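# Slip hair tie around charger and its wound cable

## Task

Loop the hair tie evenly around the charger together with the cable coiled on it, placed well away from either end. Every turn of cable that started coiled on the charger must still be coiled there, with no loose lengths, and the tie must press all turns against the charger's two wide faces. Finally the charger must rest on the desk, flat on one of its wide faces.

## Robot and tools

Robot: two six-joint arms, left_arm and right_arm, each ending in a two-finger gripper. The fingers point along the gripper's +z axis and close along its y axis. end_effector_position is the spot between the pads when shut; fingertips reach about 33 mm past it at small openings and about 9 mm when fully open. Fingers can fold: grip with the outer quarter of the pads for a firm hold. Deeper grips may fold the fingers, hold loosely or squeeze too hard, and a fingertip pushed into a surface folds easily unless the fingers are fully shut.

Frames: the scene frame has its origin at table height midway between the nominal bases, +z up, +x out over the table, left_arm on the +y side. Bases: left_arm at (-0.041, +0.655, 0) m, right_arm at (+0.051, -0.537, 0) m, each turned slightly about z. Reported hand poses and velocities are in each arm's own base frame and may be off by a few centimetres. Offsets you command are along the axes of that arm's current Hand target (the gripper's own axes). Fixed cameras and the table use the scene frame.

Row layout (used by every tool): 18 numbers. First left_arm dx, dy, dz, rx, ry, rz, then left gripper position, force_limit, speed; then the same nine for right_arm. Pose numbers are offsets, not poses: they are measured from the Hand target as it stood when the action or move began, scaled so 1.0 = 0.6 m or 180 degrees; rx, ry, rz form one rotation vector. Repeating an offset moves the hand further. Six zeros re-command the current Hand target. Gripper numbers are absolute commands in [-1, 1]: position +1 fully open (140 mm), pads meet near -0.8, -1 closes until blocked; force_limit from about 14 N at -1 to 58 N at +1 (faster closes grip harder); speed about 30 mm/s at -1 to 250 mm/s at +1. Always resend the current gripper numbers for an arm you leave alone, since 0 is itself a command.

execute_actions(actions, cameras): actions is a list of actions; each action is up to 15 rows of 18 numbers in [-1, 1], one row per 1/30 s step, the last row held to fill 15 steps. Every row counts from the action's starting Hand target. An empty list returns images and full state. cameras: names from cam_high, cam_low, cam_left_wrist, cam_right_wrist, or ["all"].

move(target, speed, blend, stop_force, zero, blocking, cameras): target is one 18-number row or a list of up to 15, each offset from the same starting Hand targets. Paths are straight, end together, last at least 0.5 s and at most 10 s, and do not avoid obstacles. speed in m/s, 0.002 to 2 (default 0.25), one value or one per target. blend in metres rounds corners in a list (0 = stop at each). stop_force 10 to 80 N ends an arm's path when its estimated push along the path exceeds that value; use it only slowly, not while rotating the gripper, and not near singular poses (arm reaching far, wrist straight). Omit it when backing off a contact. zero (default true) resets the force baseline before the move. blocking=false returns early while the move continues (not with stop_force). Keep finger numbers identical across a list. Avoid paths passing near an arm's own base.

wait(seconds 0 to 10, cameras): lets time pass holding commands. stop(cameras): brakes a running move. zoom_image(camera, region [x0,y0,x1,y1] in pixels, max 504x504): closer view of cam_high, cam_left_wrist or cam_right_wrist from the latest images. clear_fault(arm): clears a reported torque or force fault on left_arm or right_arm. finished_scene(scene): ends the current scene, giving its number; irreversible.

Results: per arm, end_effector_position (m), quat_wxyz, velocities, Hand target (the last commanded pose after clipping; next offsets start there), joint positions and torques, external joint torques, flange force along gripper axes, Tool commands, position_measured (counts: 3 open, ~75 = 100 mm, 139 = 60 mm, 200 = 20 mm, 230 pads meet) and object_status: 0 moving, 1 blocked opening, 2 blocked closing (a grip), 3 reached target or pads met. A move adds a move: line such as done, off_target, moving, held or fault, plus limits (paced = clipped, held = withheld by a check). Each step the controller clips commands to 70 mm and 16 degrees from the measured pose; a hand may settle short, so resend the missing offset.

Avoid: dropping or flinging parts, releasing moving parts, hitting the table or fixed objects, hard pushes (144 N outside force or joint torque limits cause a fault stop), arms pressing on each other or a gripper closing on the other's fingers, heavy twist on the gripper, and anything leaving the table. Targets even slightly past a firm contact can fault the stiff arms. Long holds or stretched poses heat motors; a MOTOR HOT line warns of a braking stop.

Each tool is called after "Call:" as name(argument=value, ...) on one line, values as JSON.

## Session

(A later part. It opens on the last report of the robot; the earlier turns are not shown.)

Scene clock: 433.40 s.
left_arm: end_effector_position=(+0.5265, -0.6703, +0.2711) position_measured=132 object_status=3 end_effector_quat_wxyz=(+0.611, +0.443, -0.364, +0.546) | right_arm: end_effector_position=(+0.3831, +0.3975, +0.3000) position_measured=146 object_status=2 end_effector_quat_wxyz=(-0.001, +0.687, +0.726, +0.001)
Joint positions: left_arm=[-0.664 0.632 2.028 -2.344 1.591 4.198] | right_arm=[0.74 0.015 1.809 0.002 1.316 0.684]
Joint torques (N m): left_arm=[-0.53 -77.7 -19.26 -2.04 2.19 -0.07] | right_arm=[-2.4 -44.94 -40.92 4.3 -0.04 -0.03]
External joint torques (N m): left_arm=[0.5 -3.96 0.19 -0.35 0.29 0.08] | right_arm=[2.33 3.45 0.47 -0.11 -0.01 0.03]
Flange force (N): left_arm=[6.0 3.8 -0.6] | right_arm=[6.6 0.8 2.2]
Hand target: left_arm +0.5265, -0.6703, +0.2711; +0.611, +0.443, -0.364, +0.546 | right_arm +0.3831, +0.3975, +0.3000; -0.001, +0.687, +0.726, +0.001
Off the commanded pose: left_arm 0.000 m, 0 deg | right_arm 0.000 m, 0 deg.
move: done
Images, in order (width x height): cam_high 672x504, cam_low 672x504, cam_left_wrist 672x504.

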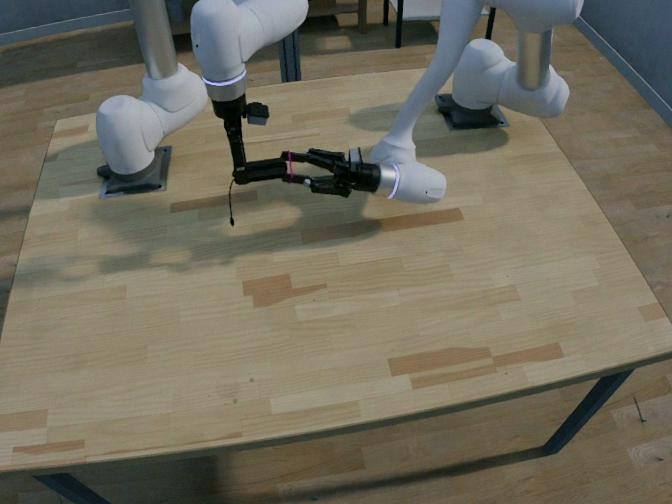

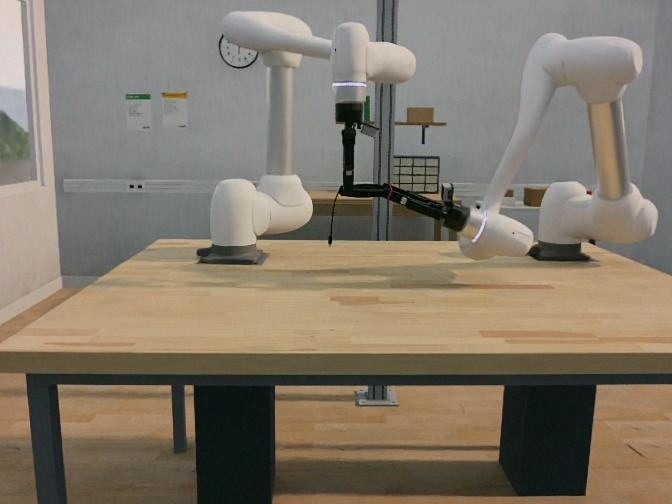

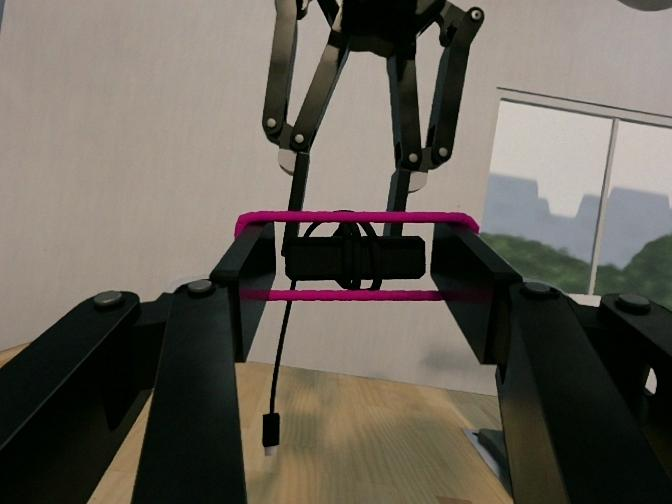

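Call:
move(target=[-0.0108,0.0005,0.0245,0,0,0,-0.016,1,-1,0,0,0,0,0,0,-1,-0.3,-0.9], speed=0.03, cameras=["cam_low","cam_high","cam_left_wrist"])

Call:
zoom_image(camera="cam_low", region=[330, 160, 450, 230])

Call:
zoom_image(camera="cam_left_wrist", region=[216, 100, 476, 320])

Scene clock: 438.97 s.
left_arm: end_effector_position=(+0.5259, -0.6863, +0.2701) position_measured=132 object_status=3 end_effector_quat_wxyz=(+0.611, +0.443, -0.364, +0.546) | right_arm: end_effector_position=(+0.3831, +0.3975, +0.3000) position_measured=146 object_status=2 end_effector_quat_wxyz=(-0.001, +0.687, +0.726, +0.001)
Joint positions: left_arm=[-0.684 0.64 2.01 -2.362 1.578 4.198] | right_arm=[0.74 0.015 1.809 0.002 1.316 0.684]
Joint torques (N m): left_arm=[-0.94 -78.78 -19.68 -2.01 2.2 -0.13] | right_arm=[-1.86 -44.81 -41.25 4.45 -0.2 -0.07]
External joint torques (N m): left_arm=[0.98 -3.95 0.52 -0.39 0.28 0.13] | right_arm=[1.97 1.97 0.51 -0.23 0.16 0.07]
Flange force (N): left_arm=[6.1 4.0 -1.6] | right_arm=[4.5 -0.6 1.3]
Hand target: left_arm +0.5259, -0.6863, +0.2701; +0.611, +0.443, -0.364, +0.546 | right_arm +0.3831, +0.3975, +0.3000; -0.001, +0.687, +0.726, +0.001
Off the commanded pose: left_arm 0.000 m, 0 deg | right_arm 0.000 m, 0 deg.
move: done
Images, in order (width x height): cam_high 672x504, cam_low 672x504, cam_left_wrist 672x504.

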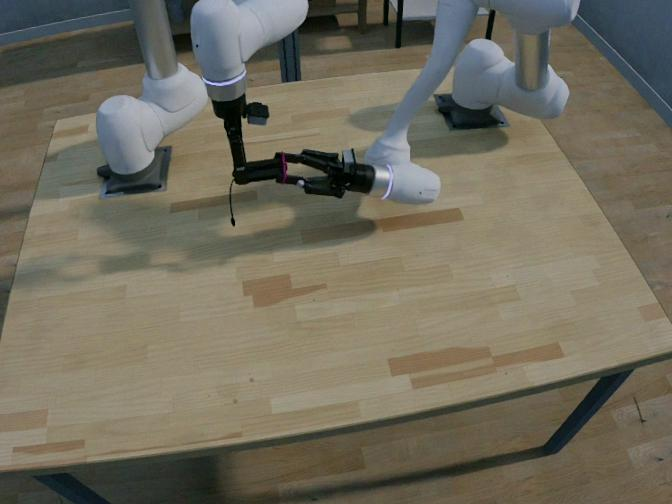

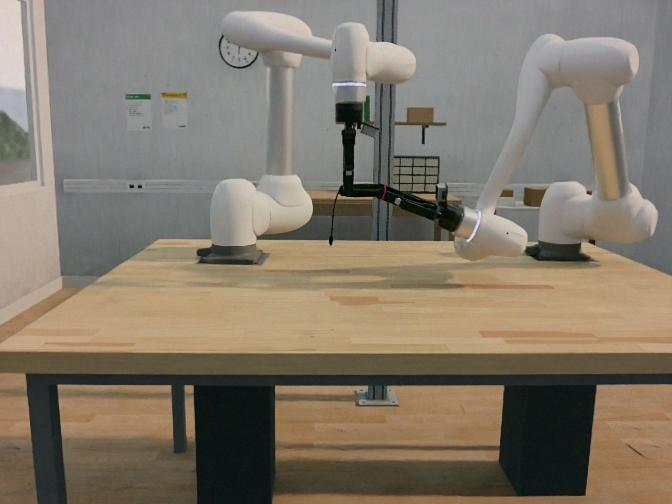

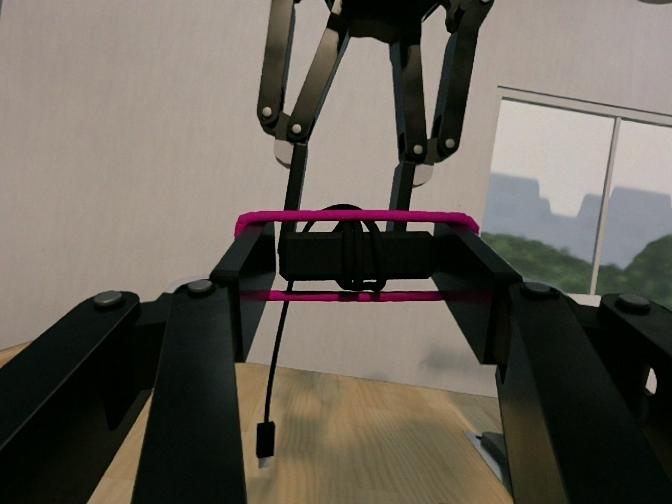

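Scaled by 4.200.

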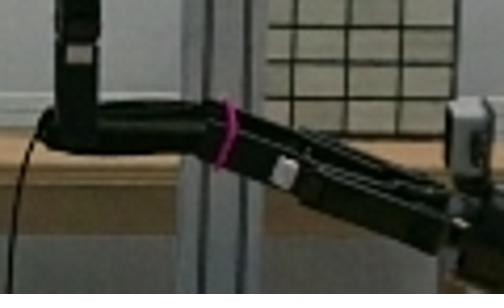

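Scaled by 1.938.

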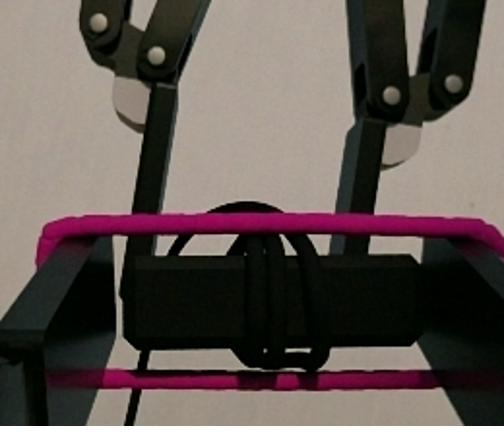

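Call:
move(target=[-0.008,0.002,0.0415,0,0,0,-0.016,1,-1,0,0,0,0,0,0,-1,-0.3,-0.9], speed=0.03, cameras=["cam_low","cam_high","cam_left_wrist"])

Call:
zoom_image(camera="cam_low", region=[330, 160, 450, 230])

Call:
zoom_image(camera="cam_left_wrist", region=[216, 100, 476, 320])

Call:
zoom_image(camera="cam_high", region=[220, 130, 370, 210])

Scene clock: 445.67 s.
left_arm: end_effector_position=(+0.5249, -0.7113, +0.2743) position_measured=132 object_status=3 end_effector_quat_wxyz=(+0.611, +0.443, -0.364, +0.546) | right_arm: end_effector_position=(+0.3831, +0.3975, +0.3000) position_measured=146 object_status=2 end_effector_quat_wxyz=(-0.001, +0.687, +0.726, +0.001)
Joint positions: left_arm=[-0.715 0.646 1.981 -2.389 1.551 4.192] | right_arm=[0.74 0.015 1.809 0.002 1.316 0.684]
Joint torques (N m): left_arm=[-0.91 -80.87 -21.19 -2.32 2.42 -0.16] | right_arm=[-2.09 -44.39 -40.82 4.44 -0.17 -0.1]
External joint torques (N m): left_arm=[0.76 -3.19 0.98 -0.2 0.05 0.16] | right_arm=[2.18 1.72 0.13 -0.22 0.13 0.1]
Flange force (N): left_arm=[5.1 4.0 -2.0] | right_arm=[5.0 -0.7 0.7]
Hand target: left_arm +0.5250, -0.7113, +0.2743; +0.611, +0.443, -0.364, +0.546 | right_arm +0.3831, +0.3975, +0.3000; -0.001, +0.687, +0.726, +0.001
Off the commanded pose: left_arm 0.000 m, 0 deg | right_arm 0.000 m, 0 deg.
move: done
Images, in order (width x height): cam_high 672x504, cam_low 672x504, cam_left_wrist 672x504.

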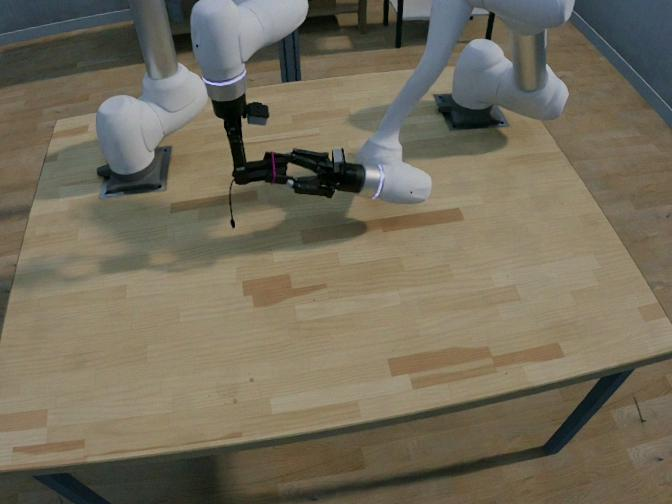

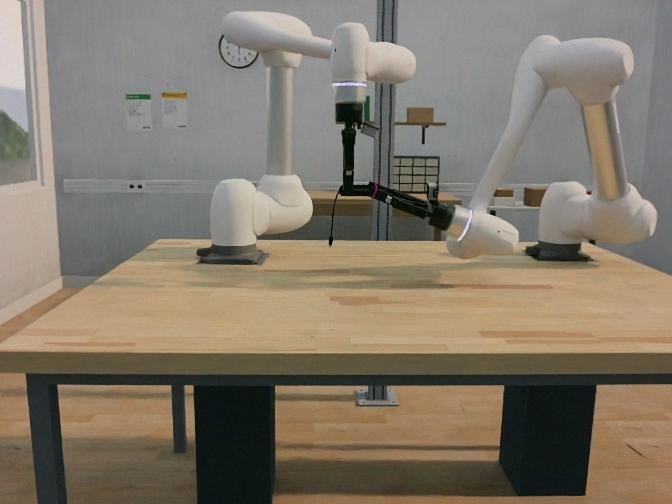

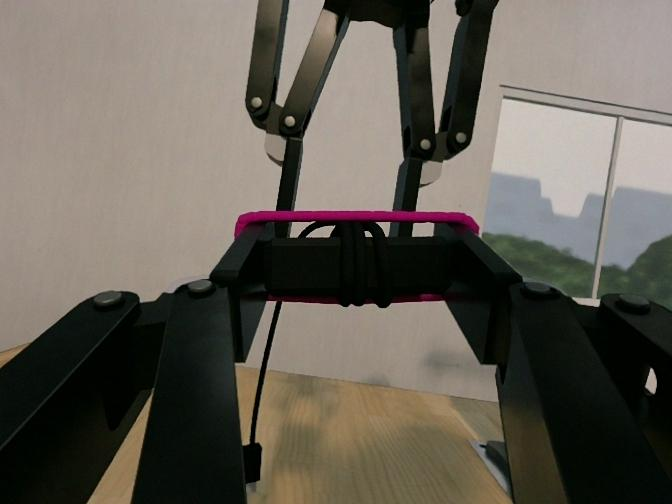

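Scaled by 4.200.

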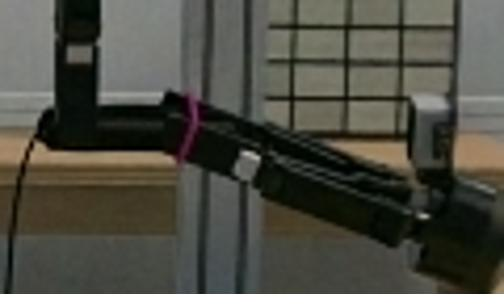

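Scaled by 1.938.

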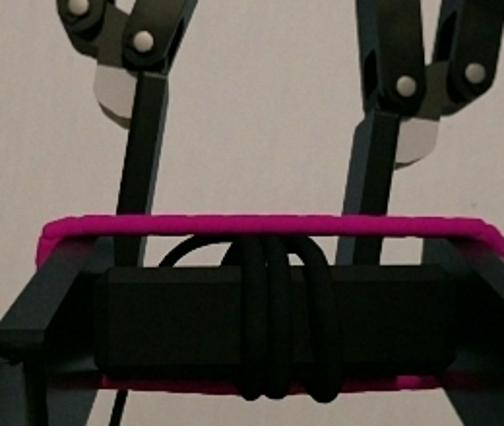

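Scaled by 3.360.

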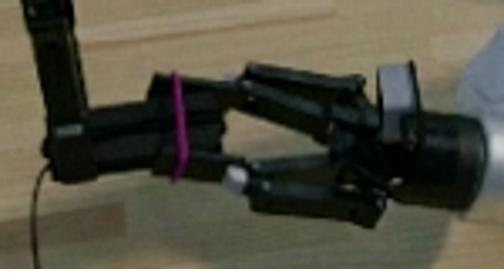

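Call:
move(target=[-0.006,0,0.037,0.0173,-0.1097,0,-0.016,1,-1,0,0,0,0,0,0,-1,-0.3,-0.9], speed=0.04, cameras=["cam_low","cam_high","cam_left_wrist","cam_right_wrist"])

Call:
zoom_image(camera="cam_low", region=[330, 160, 450, 230])

Call:
zoom_image(camera="cam_left_wrist", region=[216, 100, 476, 320])

Call:
zoom_image(camera="cam_high", region=[220, 130, 370, 210])

Scene clock: 457.70 s.
left_arm: end_effector_position=(+0.5253, -0.7334, +0.2786) position_measured=132 object_status=3 end_effector_quat_wxyz=(+0.527, +0.547, -0.449, +0.471) | right_arm: end_effector_position=(+0.3831, +0.3975, +0.3000) position_measured=146 object_status=2 end_effector_quat_wxyz=(-0.001, +0.687, +0.726, +0.001)
Joint positions: left_arm=[-0.718 0.478 1.955 -2.196 1.105 4.002] | right_arm=[0.74 0.015 1.809 0.002 1.316 0.684]
Joint torques (N m): left_arm=[-1.18 -73.15 -27.3 -2.8 2.21 -0.15] | right_arm=[-2.32 -45.11 -41.25 4.36 -0.09 -0.08]
External joint torques (N m): left_arm=[1.22 -2.82 0.32 -0.18 0.18 0.15] | right_arm=[2.31 3.25 0.72 -0.16 0.04 0.08]
Flange force (N): left_arm=[2.7 2.4 -3.9] | right_arm=[6.1 0.2 2.3]
Hand target: left_arm +0.5253, -0.7334, +0.2786; +0.527, +0.547, -0.449, +0.471 | right_arm +0.3831, +0.3975, +0.3000; -0.001, +0.687, +0.726, +0.001
Off the commanded pose: left_arm 0.000 m, 0 deg | right_arm 0.000 m, 0 deg.
move: done

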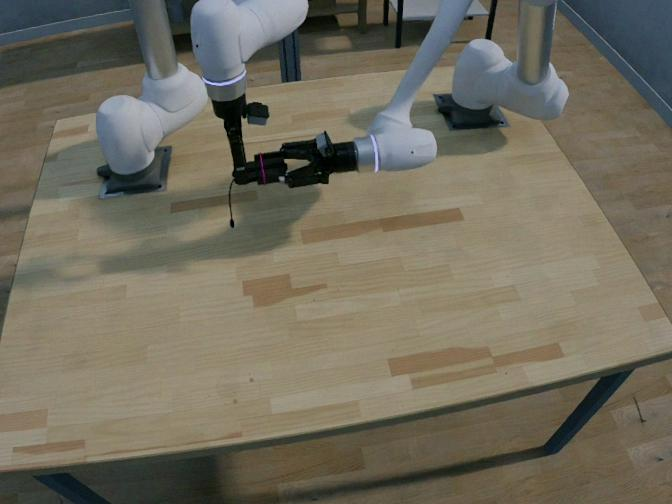

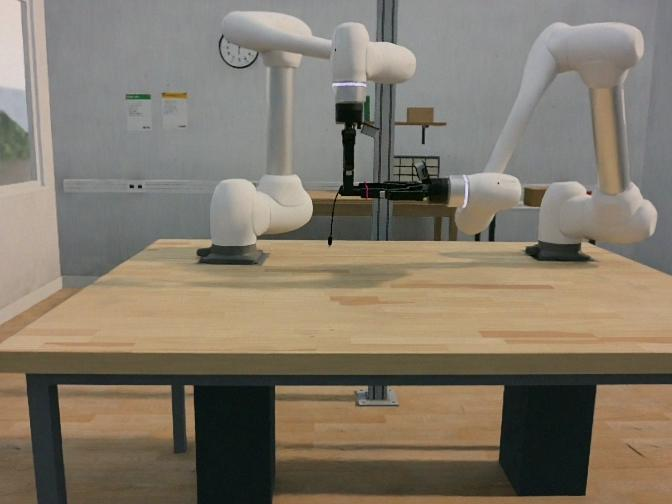

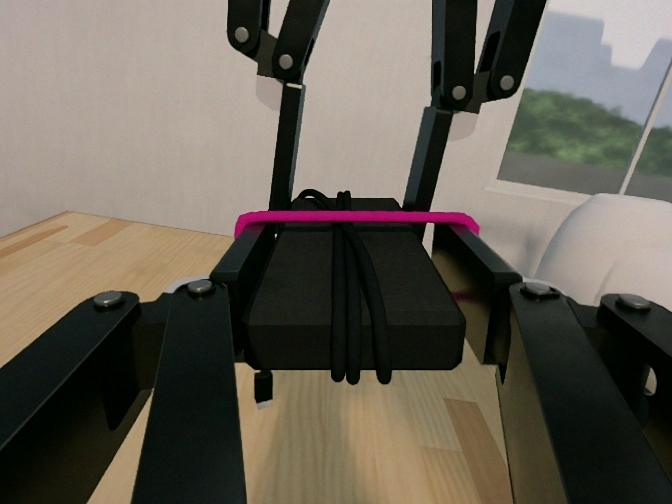

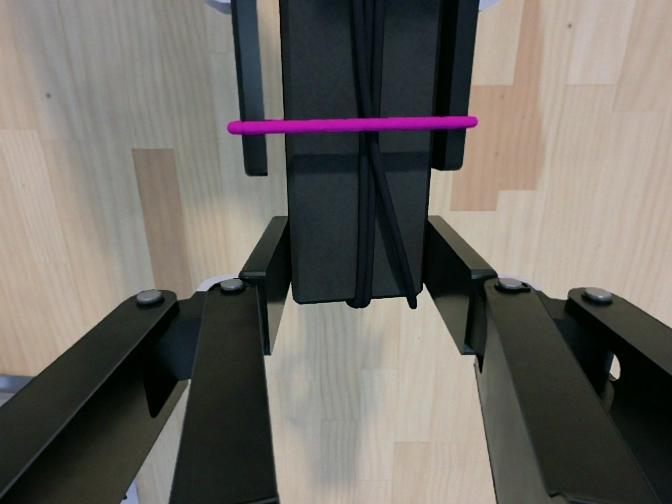

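Scaled by 4.200.

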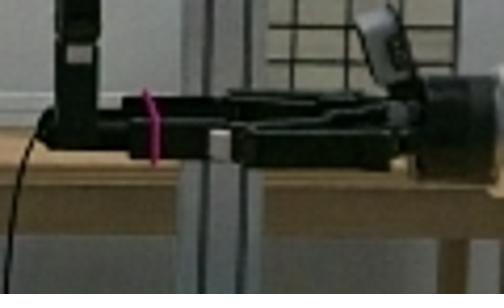

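Scaled by 1.938.

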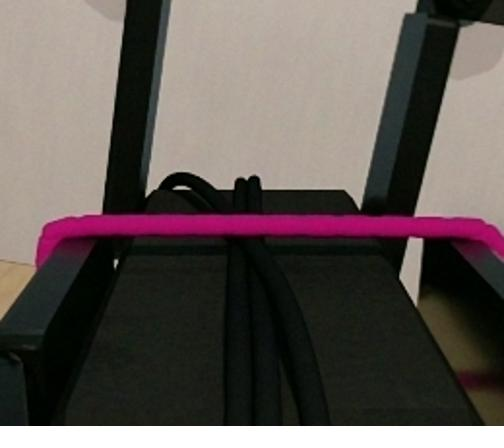

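Scaled by 3.360.

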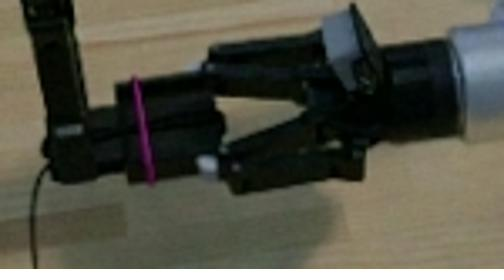

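Call:
move(target=[[0,-0.0035,0,0,0,0,-0.016,1,-1,0,0,0,0,0,0,-1,-0.3,-0.9],[0,-0.0035,0,0,0,0,-0.11,1,-1,0,0,0,0,0,0,-1,-0.3,-0.9],[0,-0.0035,-0.05,0,0,0,-0.11,1,-1,0,0,0,0,0,0,-1,-0.3,-0.9]], speed=[0.03,0.03,0.05], cameras=["cam_left_wrist","cam_right_wrist"])

Scene clock: 465.67 s.
left_arm: end_effector_position=(+0.5262, -0.7034, +0.2783) position_measured=143 object_status=3 end_effector_quat_wxyz=(+0.527, +0.547, -0.449, +0.471) | right_arm: end_effector_position=(+0.3831, +0.3975, +0.3000) position_measured=146 object_status=2 end_effector_quat_wxyz=(-0.001, +0.687, +0.726, +0.001)
Joint positions: left_arm=[-0.682 0.458 1.99 -2.168 1.134 4.001] | right_arm=[0.74 0.015 1.809 0.003 1.316 0.684]
Joint torques (N m): left_arm=[-1.77 -71.74 -25.61 -2.13 2.83 -0.05] | right_arm=[-4.73 -44.43 -40.62 3.08 -0.11 0.18]
External joint torques (N m): left_arm=[1.92 -1.88 -0.91 -0.82 -0.43 0.05] | right_arm=[4.72 2.31 0.02 1.13 0.07 -0.18]
Flange force (N): left_arm=[2.8 -0.2 -1.3] | right_arm=[8.9 -2.5 0.9]
Hand target: left_arm +0.5261, -0.7034, +0.2783; +0.527, +0.547, -0.449, +0.471 | right_arm +0.3831, +0.3975, +0.3000; -0.001, +0.687, +0.726, +0.001
Off the commanded pose: left_arm 0.000 m, 0 deg | right_arm 0.000 m, 0 deg.
move: done
Images, in order (width x height): cam_left_wrist 672x504, cam_right_wrist 672x504.

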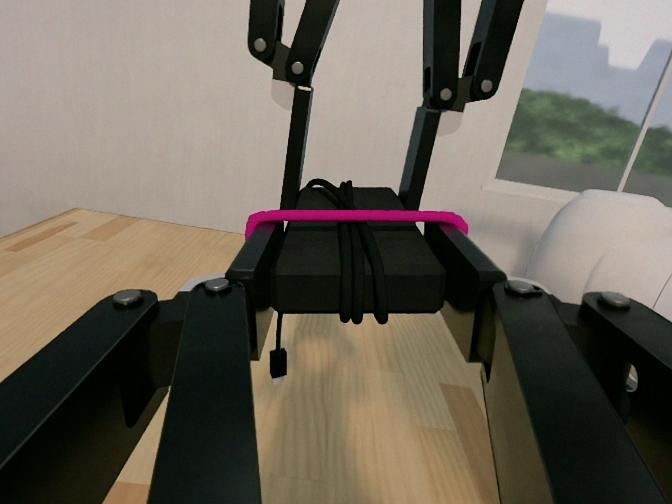

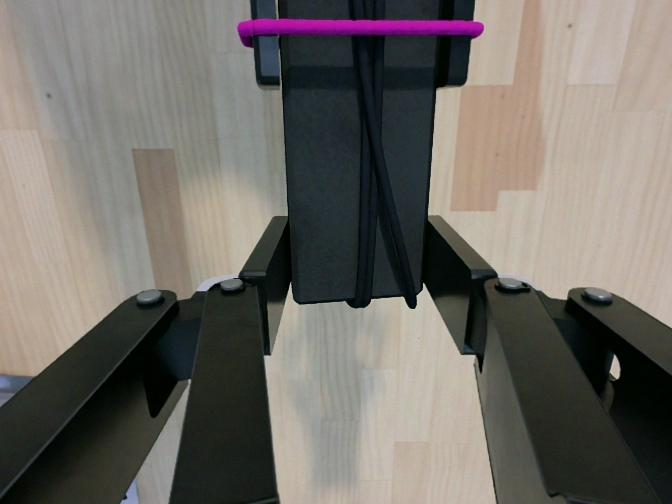

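Call:
move(target=[[-0.0123,-0.002,0.0533,-0.026,0.165,0,-0.11,1,-1,0,0,0,0,0,0,-1,-0.3,-0.9],[-0.037,-0.006,0.01,-0.026,0.165,0,-0.11,1,-1,0,0,0,0,0,0,-1,-0.3,-0.9]], speed=[0.05,0.04], cameras=["cam_low","cam_left_wrist","cam_right_wrist"])

Call:
zoom_image(camera="cam_low", region=[330, 160, 450, 230])

Scene clock: 479.93 s.
left_arm: end_effector_position=(+0.5280, -0.7298, +0.2691) position_measured=143 object_status=3 end_effector_quat_wxyz=(+0.646, +0.385, -0.317, +0.578) | right_arm: end_effector_position=(+0.3831, +0.3975, +0.3000) position_measured=146 object_status=2 end_effector_quat_wxyz=(-0.001, +0.687, +0.726, +0.001)
Joint positions: left_arm=[-0.76 0.761 1.915 -2.485 1.741 4.237] | right_arm=[0.74 0.015 1.809 0.002 1.316 0.684]
Joint torques (N m): left_arm=[9.12 -56.22 -7.85 7.77 7.53 0.11] | right_arm=[-11.6 -40.98 -37.32 -1.41 0.23 0.03]
External joint torques (N m): left_arm=[-8.99 -35.68 -11.04 -10.11 -5.22 -0.1] | right_arm=[11.65 -1.48 -3.3 5.62 -0.26 -0.03]
External joint torques when the fault began: left_arm=[-15.38 -66.21 -32.53 -19.97 -5.4 -0.02]
Flange force (N): left_arm=[38.3 24.3 48.3] | right_arm=[18.4 -11.1 -4.8]
Flange force when the fault began (N): left_arm=[61.7 26.8 97.3]
Hand target: left_arm +0.5280, -0.7298, +0.2691; +0.646, +0.385, -0.317, +0.578 (not the last commanded pose) | right_arm +0.3831, +0.3975, +0.3000; -0.001, +0.687, +0.726, +0.001
Tool commands: left_gripper/position=-0.113725 left_gripper/force_limit=+1.0 left_gripper/speed=-1.0 right_gripper/position=-1.0 right_gripper/force_limit=-0.3 right_gripper/speed=-0.9
Off the commanded pose: left_arm 0.024 m, 0 deg | right_arm 0.000 m, 0 deg.
FORCE FAULT: contact force on the left arm reached its limit, and that arm stopped. The contact can be on any part of that arm, not only on its tool. That arm's remaining commands of this call were not run. That arm is still stopped at the end of this call. While its stop runs, that arm takes no new command, but its gripper still runs the gripper command that each later call begins with.
CLEAR FAULT: the left arm stays stopped until you call clear_fault(arm="left_arm").
move: fault (left_arm); path passed 1 of 2 targets
Images, in order (width x height): cam_low 672x504, cam_left_wrist 672x504, cam_right_wrist 672x504.

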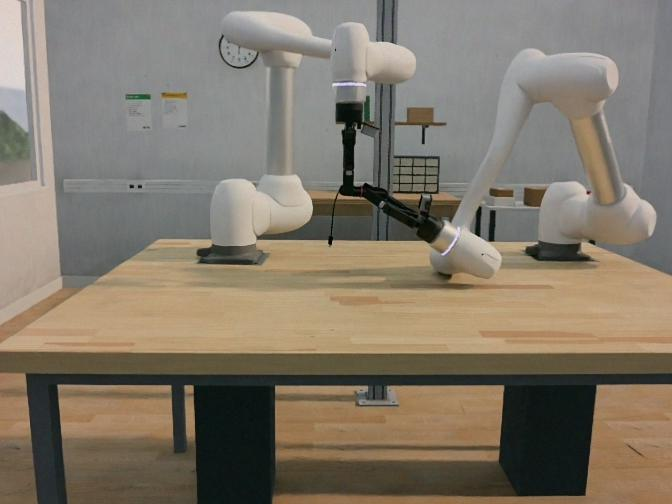

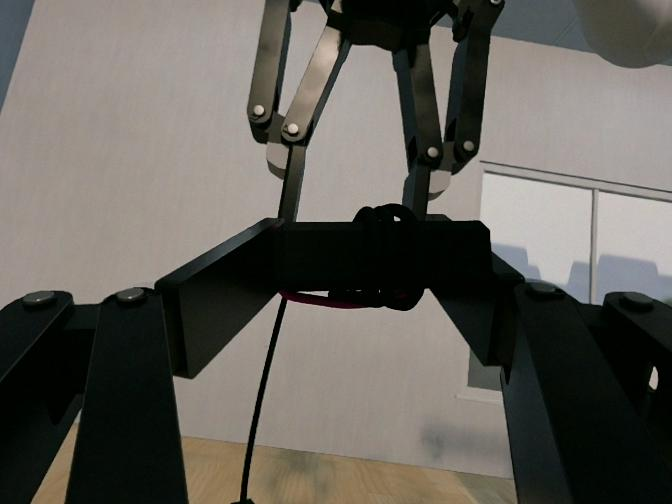

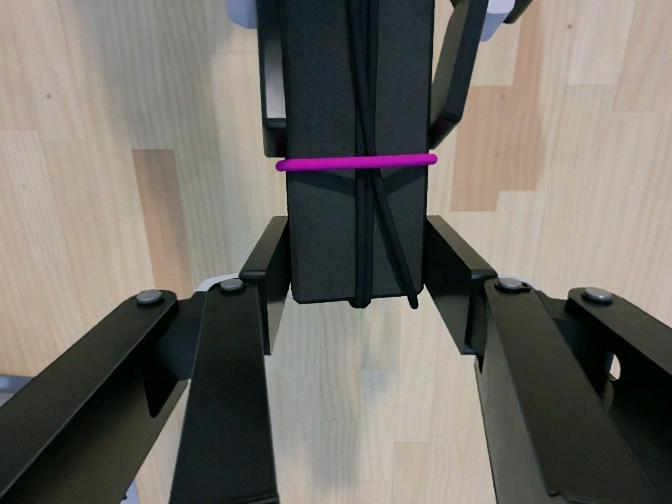

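Scaled by 4.200.

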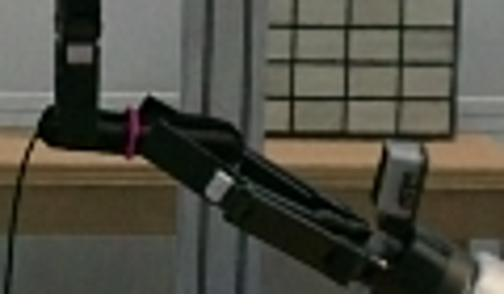

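Call:
clear_fault(arm="left_arm")

Call:
move(target=[[0.022,0.0035,0.012,0,0,0,0.05,0,-0.5,0,0,0,0,0,0,-1,-0.3,-0.9],[0.071,0.011,-0.0745,0,0,0,0.05,0,-0.5,0,0,0,0,0,0,-1,-0.3,-0.9],[0.19,0.03,-0.29,0,0,0,0.05,0,-0.5,0,0,0,0,0,0,-1,-0.3,-0.9]], speed=[0.03,0.06,0.2], cameras=["all"])

Call:
zoom_image(camera="cam_low", region=[330, 160, 450, 230])

Scene clock: 484.90 s.
left_arm: end_effector_position=(+0.5280, -0.7298, +0.2691) position_measured=143 object_status=3 end_effector_quat_wxyz=(+0.646, +0.385, -0.317, +0.578) | right_arm: end_effector_position=(+0.3831, +0.3975, +0.3000) position_measured=146 object_status=2 end_effector_quat_wxyz=(-0.001, +0.687, +0.726, +0.001)
Joint positions: left_arm=[-0.76 0.761 1.915 -2.485 1.741 4.237] | right_arm=[0.74 0.015 1.809 0.002 1.316 0.684]
Joint torques (N m): left_arm=[8.88 -56.82 -7.53 7.62 7.64 0.06] | right_arm=[-11.82 -41.43 -36.81 -1.56 0.67 -0.01]
External joint torques (N m): left_arm=[-9.01 -34.73 -10.94 -9.92 -5.35 -0.04] | right_arm=[11.87 -1.04 -3.86 5.78 -0.71 0.01]
Flange force (N): left_arm=[37.0 23.6 47.9] | right_arm=[19.9 -10.3 -4.6]
Hand target: left_arm +0.5280, -0.7298, +0.2691; +0.646, +0.385, -0.317, +0.578 (not the last commanded pose) | right_arm +0.3831, +0.3975, +0.3000; -0.001, +0.687, +0.726, +0.001
Tool commands: left_gripper/position=-0.113725 left_gripper/force_limit=+1.0 left_gripper/speed=-1.0 right_gripper/position=-1.0 right_gripper/force_limit=-0.3 right_gripper/speed=-0.9
Off the commanded pose: left_arm 0.024 m, 0 deg | right_arm 0.000 m, 0 deg.
FORCE FAULT, CONTINUED: the left arm's stop, for the force fault that an earlier result reported, is over. The call counts as one of the actions that you can send in this scene. That arm's target is now where it stood when the stop ended, not its last command. That arm accepts commands again.
CLEAR FAULT: your call cleared the left arm's force fault. If the contact force or a joint's load stays at its limit, that arm stops again.

Scene clock: 487.73 s.
left_arm: end_effector_position=(+0.5187, -0.5216, +0.2815) position_measured=123 object_status=3 end_effector_quat_wxyz=(+0.646, +0.385, -0.317, +0.578) | right_arm: end_effector_position=(+0.3831, +0.3975, +0.3000) position_measured=146 object_status=2 end_effector_quat_wxyz=(-0.001, +0.687, +0.726, +0.001)
Joint positions: left_arm=[-0.495 0.655 2.16 -2.234 1.911 4.263] | right_arm=[0.74 0.015 1.809 0.002 1.316 0.684]
Joint torques (N m): left_arm=[-1.36 -72.97 -12.17 -1.2 2.06 -0.13] | right_arm=[-1.98 -44.99 -41.09 4.25 -0.07 -0.16]
External joint torques (N m): left_arm=[1.32 -3.52 0.33 -0.35 0.26 0.13] | right_arm=[1.95 3.29 0.61 -0.06 0.02 0.16]
Flange force (N): left_arm=[6.6 2.8 0.5] | right_arm=[5.9 0.7 2.2]
Hand target: left_arm +0.5187, -0.5215, +0.2815; +0.646, +0.385, -0.317, +0.578 | right_arm +0.3831, +0.3975, +0.3000; -0.001, +0.687, +0.726, +0.001
Off the commanded pose: left_arm 0.000 m, 0 deg | right_arm 0.000 m, 0 deg.
move: done

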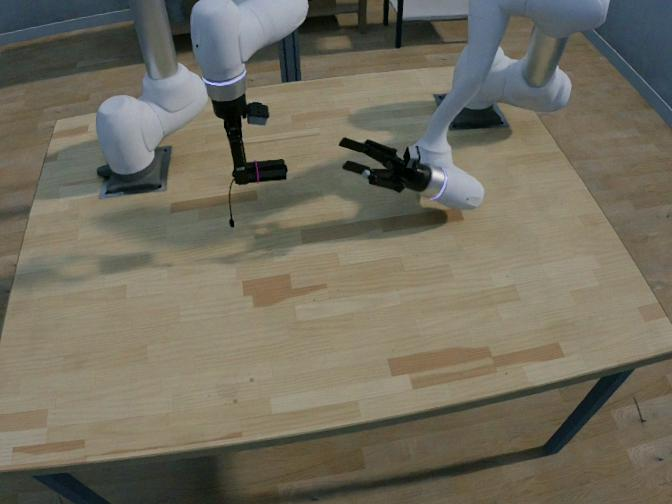

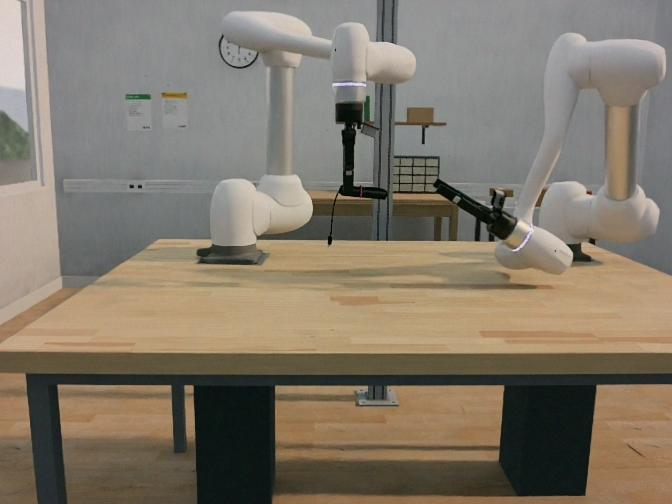

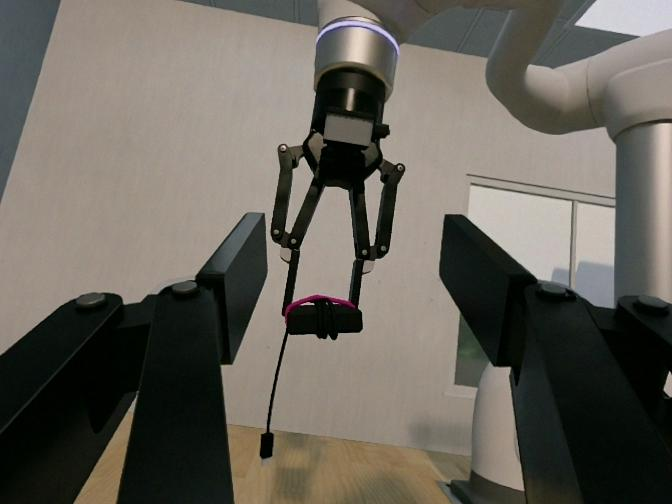

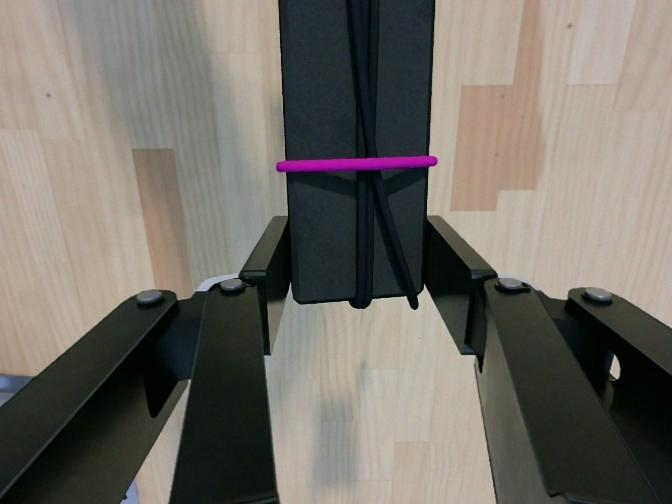

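Scaled by 4.200.

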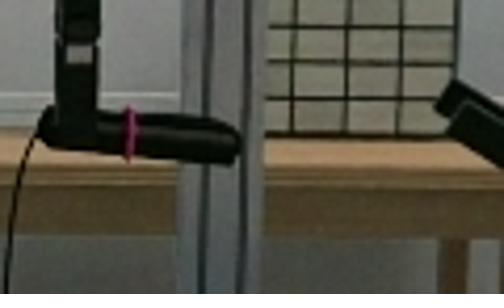

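Call:
move(target=[[0.02,0,-0.25,0,0,0,0.05,0,-0.5,0,0,0.25,-0.05,0.022,0,-1,-0.3,-0.9],[0.02,0,-0.25,0,0,0,0.05,0,-0.5,0.08,0,0.41,-0.05,0.022,0,-1,-0.3,-0.9]], speed=[0.2,0.12], blend=[0.02,0], cameras=["cam_low","cam_left_wrist"])

Call:
move(target=[0,0,0,0,0,0,0.05,0,-0.5,0,0,0.04,0,0,0,-1,-0.3,-0.9], speed=0.015, stop_force=10, cameras=["cam_low","cam_left_wrist","cam_right_wrist"])

Call:
zoom_image(camera="cam_low", region=[300, 220, 420, 300])

Scene clock: 495.20 s.
left_arm: end_effector_position=(+0.5173, -0.4687, +0.2566) position_measured=123 object_status=3 end_effector_quat_wxyz=(+0.646, +0.385, -0.316, +0.578) | right_arm: end_effector_position=(+0.3831, +0.3977, +0.2129) position_measured=146 object_status=2 end_effector_quat_wxyz=(+0.016, +0.687, +0.725, +0.048)
Joint positions: left_arm=[-0.409 0.69 2.197 -2.135 1.973 4.311] | right_arm=[0.757 0.015 1.978 -0.03 1.052 0.716]
Joint torques (N m): left_arm=[-2.63 -48.31 -11.6 -0.27 2.15 -0.14] | right_arm=[-2.14 -42.69 -39.17 3.95 -0.38 -0.14]
External joint torques (N m): left_arm=[2.7 -27.59 3.4 -0.86 0.2 0.15] | right_arm=[2.08 3.25 0.88 -0.08 0.07 0.14]
External joint torques when the fault began: left_arm=[-13.83 -36.43 -7.38 -9.54 0.05 0.13]
Flange force (N): left_arm=[49.0 24.9 17.7] | right_arm=[5.8 -0.4 3.5]
Flange force when the fault began (N): left_arm=[41.7 24.6 70.2]
Hand target: left_arm +0.5173, -0.4687, +0.2566; +0.646, +0.385, -0.316, +0.578 (not the last commanded pose) | right_arm +0.3830, +0.3977, +0.2129; +0.016, +0.687, +0.725, +0.048 (not the last commanded pose)
Tool commands: left_gripper/position=+0.05098 left_gripper/force_limit=+0.003922 left_gripper/speed=-0.498039 right_gripper/position=-1.0 right_gripper/force_limit=-0.3 right_gripper/speed=-0.9
Off the commanded pose: left_arm 0.092 m, 0 deg | right_arm 0.166 m, 4 deg.
FORCE FAULT: contact force on the left arm reached its limit, and that arm stopped. The contact can be on any part of that arm, not only on its tool. That arm's remaining commands of this call were not run. That arm is still stopped at the end of this call. While its stop runs, that arm takes no new command, but its gripper still runs the gripper command that each later call begins with.
CLEAR FAULT: the left arm stays stopped until you call clear_fault(arm="left_arm").
move: fault (left_arm), off_target (right_arm; braked at the fault stop of left_arm); path passed 0 of 2 targets
Images, in order (width x height): cam_low 672x504, cam_left_wrist 672x504.

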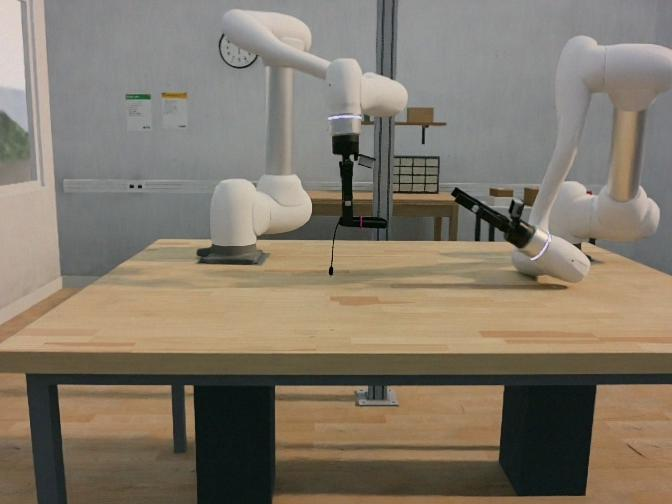

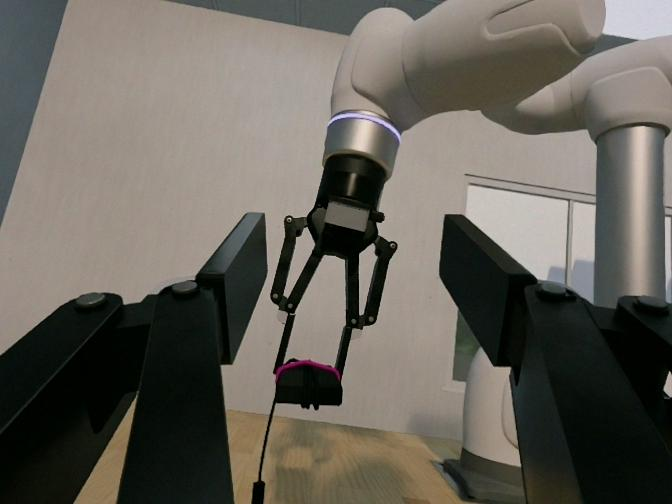

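not run: an earlier result of this reply reported a stop or a fault. Calls in your next reply go to the robot.

Scaled by 4.200.

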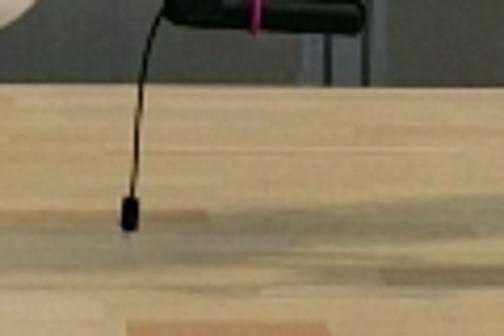

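Call:
clear_fault(arm="left_arm")

Call:
move(target=[[0.083,0.013,0.045,0,0,0,0.05,0,-0.5,0,0,0.1,-0.02,0.009,0,-1,-0.3,-0.9],[0.083,0.013,0.045,0,0,0,0.05,0,-0.5,0.08,0,0.268,-0.02,0.009,0,-1,-0.3,-0.9]], speed=[0.1,0.12], blend=[0.02,0], cameras=["cam_low","cam_left_wrist"])

Call:
zoom_image(camera="cam_low", region=[300, 220, 420, 300])

Call:
move(target=[0,0,0,0,0,0,0.05,0,-0.5,0,0,0.04,0,0,0,-1,-0.3,-0.9], speed=0.015, stop_force=10, cameras=["cam_low","cam_left_wrist","cam_right_wrist"])

Call:
zoom_image(camera="cam_low", region=[300, 220, 420, 300])

Scene clock: 504.40 s.
left_arm: end_effector_position=(+0.5173, -0.4687, +0.2566) position_measured=123 object_status=3 end_effector_quat_wxyz=(+0.646, +0.385, -0.316, +0.578) | right_arm: end_effector_position=(+0.3830, +0.3977, +0.2129) position_measured=146 object_status=2 end_effector_quat_wxyz=(+0.016, +0.687, +0.725, +0.048)
Joint positions: left_arm=[-0.409 0.69 2.197 -2.135 1.973 4.311] | right_arm=[0.757 0.015 1.978 -0.03 1.052 0.716]
Joint torques (N m): left_arm=[-2.43 -48.22 -11.66 -0.2 2.03 -0.09] | right_arm=[-2.06 -43.13 -38.9 3.92 -0.42 -0.09]
External joint torques (N m): left_arm=[2.28 -27.61 3.44 -0.95 0.32 0.1] | right_arm=[2.02 3.37 0.5 -0.03 0.11 0.1]
Flange force (N): left_arm=[48.6 25.3 18.4] | right_arm=[6.2 0.4 3.1]
Hand target: left_arm +0.5173, -0.4687, +0.2566; +0.646, +0.385, -0.316, +0.578 (not the last commanded pose) | right_arm +0.3830, +0.3977, +0.2129; +0.016, +0.687, +0.725, +0.048 (not the last commanded pose)
Tool commands: left_gripper/position=+0.05098 left_gripper/force_limit=+0.003922 left_gripper/speed=-0.498039 right_gripper/position=-1.0 right_gripper/force_limit=-0.3 right_gripper/speed=-0.9
Off the commanded pose: left_arm 0.092 m, 0 deg | right_arm 0.166 m, 4 deg.
FORCE FAULT, CONTINUED: the left arm's stop, for the force fault that an earlier result reported, is over. The call counts as one of the actions that you can send in this scene. That arm's target is now where it stood when the stop ended, not its last command. That arm accepts commands again.
CLEAR FAULT: your call cleared the left arm's force fault. If the contact force or a joint's load stays at its limit, that arm stops again.

Scene clock: 506.23 s.
left_arm: end_effector_position=(+0.5171, -0.4666, +0.3138) position_measured=123 object_status=3 end_effector_quat_wxyz=(+0.646, +0.385, -0.316, +0.578) | right_arm: end_effector_position=(+0.3945, +0.4533, +0.0549) position_measured=146 object_status=2 end_effector_quat_wxyz=(+0.027, +0.685, +0.724, +0.080)
Joint positions: left_arm=[-0.406 0.581 2.206 -2.166 1.919 4.22] | right_arm=[0.828 0.217 2.09 -0.09 0.677 0.839]
Joint torques (N m): left_arm=[-1.05 -67.86 -13.46 -1.3 2 -0.11] | right_arm=[-1.64 -56.82 -31.46 2.95 -0.56 -0.04]
External joint torques (N m): left_arm=[1.02 -2.68 1.16 -0.28 0.28 0.11] | right_arm=[1.63 3.32 0.2 0.13 0.09 0.05]
Flange force (N): left_arm=[5.0 4.1 -0.2] | right_arm=[5.0 0.1 4.5]
Hand target: left_arm +0.5171, -0.4666, +0.3138; +0.646, +0.385, -0.316, +0.578 | right_arm +0.3945, +0.4533, +0.0549; +0.027, +0.685, +0.724, +0.080
Off the commanded pose: left_arm 0.000 m, 0 deg | right_arm 0.000 m, 0 deg.
move: done
Images, in order (width x height): cam_low 672x504, cam_left_wrist 672x504.

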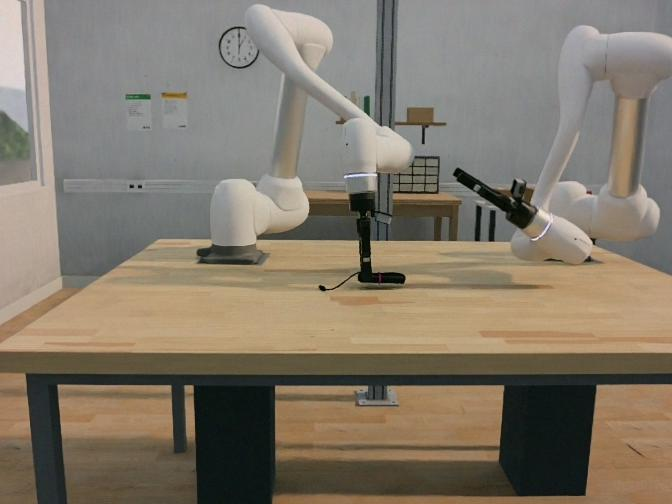

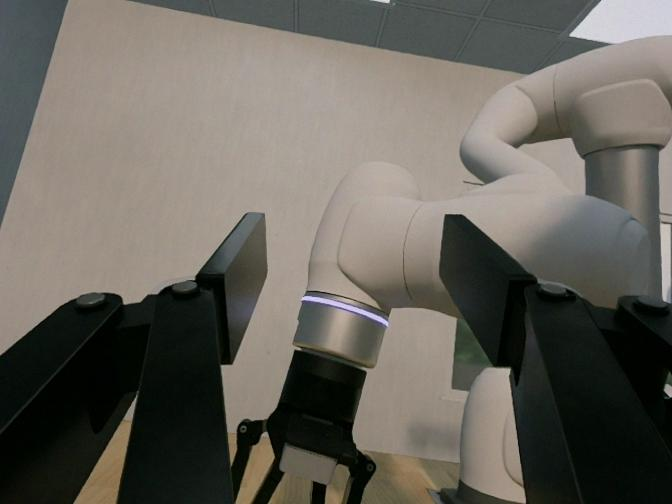

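Scaled by 4.200.

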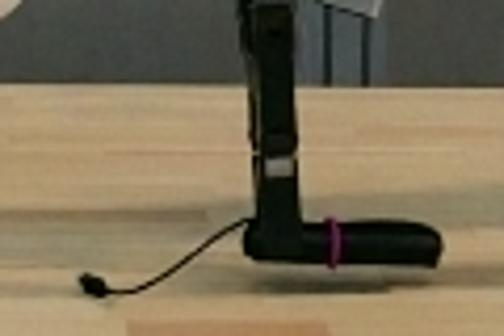

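Scene clock: 508.00 s.
left_arm: end_effector_position=(+0.5171, -0.4666, +0.3138) position_measured=123 object_status=3 end_effector_quat_wxyz=(+0.646, +0.385, -0.316, +0.578) | right_arm: end_effector_position=(+0.3972, +0.4547, +0.0375) position_measured=146 object_status=2 end_effector_quat_wxyz=(+0.027, +0.685, +0.724, +0.080)
Joint positions: left_arm=[-0.406 0.581 2.206 -2.166 1.919 4.22] | right_arm=[0.826 0.243 2.098 -0.093 0.643 0.842]
Joint torques (N m): left_arm=[-1.05 -67.97 -13.16 -1.34 2 -0.04] | right_arm=[-1.6 -48.99 -25.02 3.11 -0.32 -0.07]
External joint torques (N m): left_arm=[1.03 -2.84 0.56 -0.27 0.29 0.05] | right_arm=[1.61 -6.03 -5.23 -0.13 -0.15 0.08]
Flange force (N): left_arm=[5.3 3.1 0.3] | right_arm=[4.1 0.5 -11.0]
Hand target: left_arm +0.5171, -0.4666, +0.3138; +0.646, +0.385, -0.316, +0.578 | right_arm +0.3972, +0.4548, +0.0376; +0.027, +0.685, +0.724, +0.080 (not the last commanded pose)
Off the commanded pose: left_arm 0.000 m, 0 deg | right_arm 0.006 m, 0 deg.
move: contact (right_arm)
Images, in order (width x height): cam_low 672x504, cam_left_wrist 672x504, cam_right_wrist 672x504.

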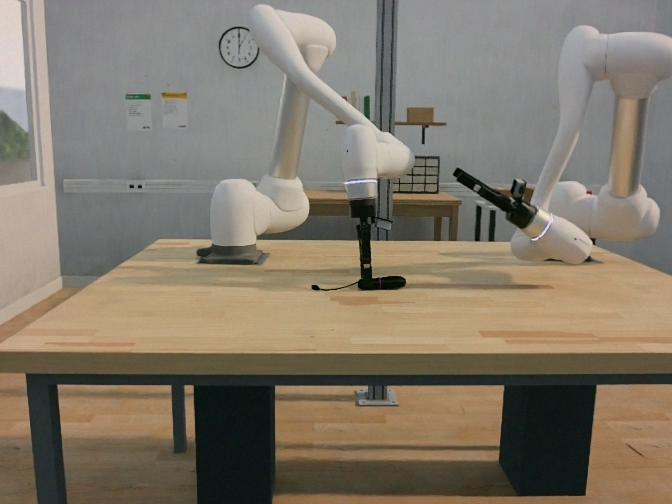

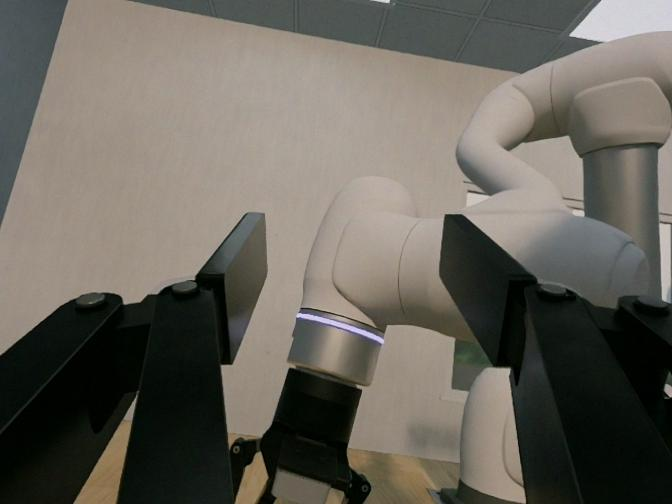

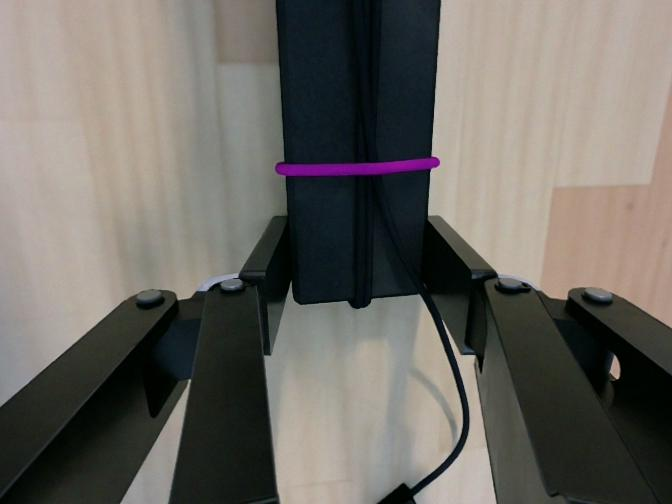

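Scaled by 4.200.

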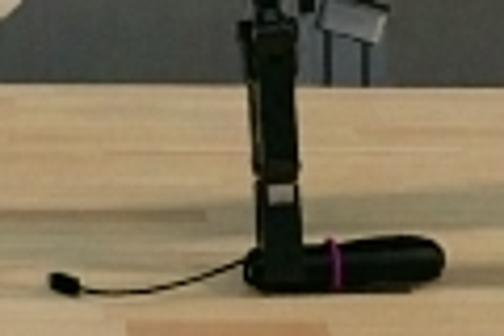

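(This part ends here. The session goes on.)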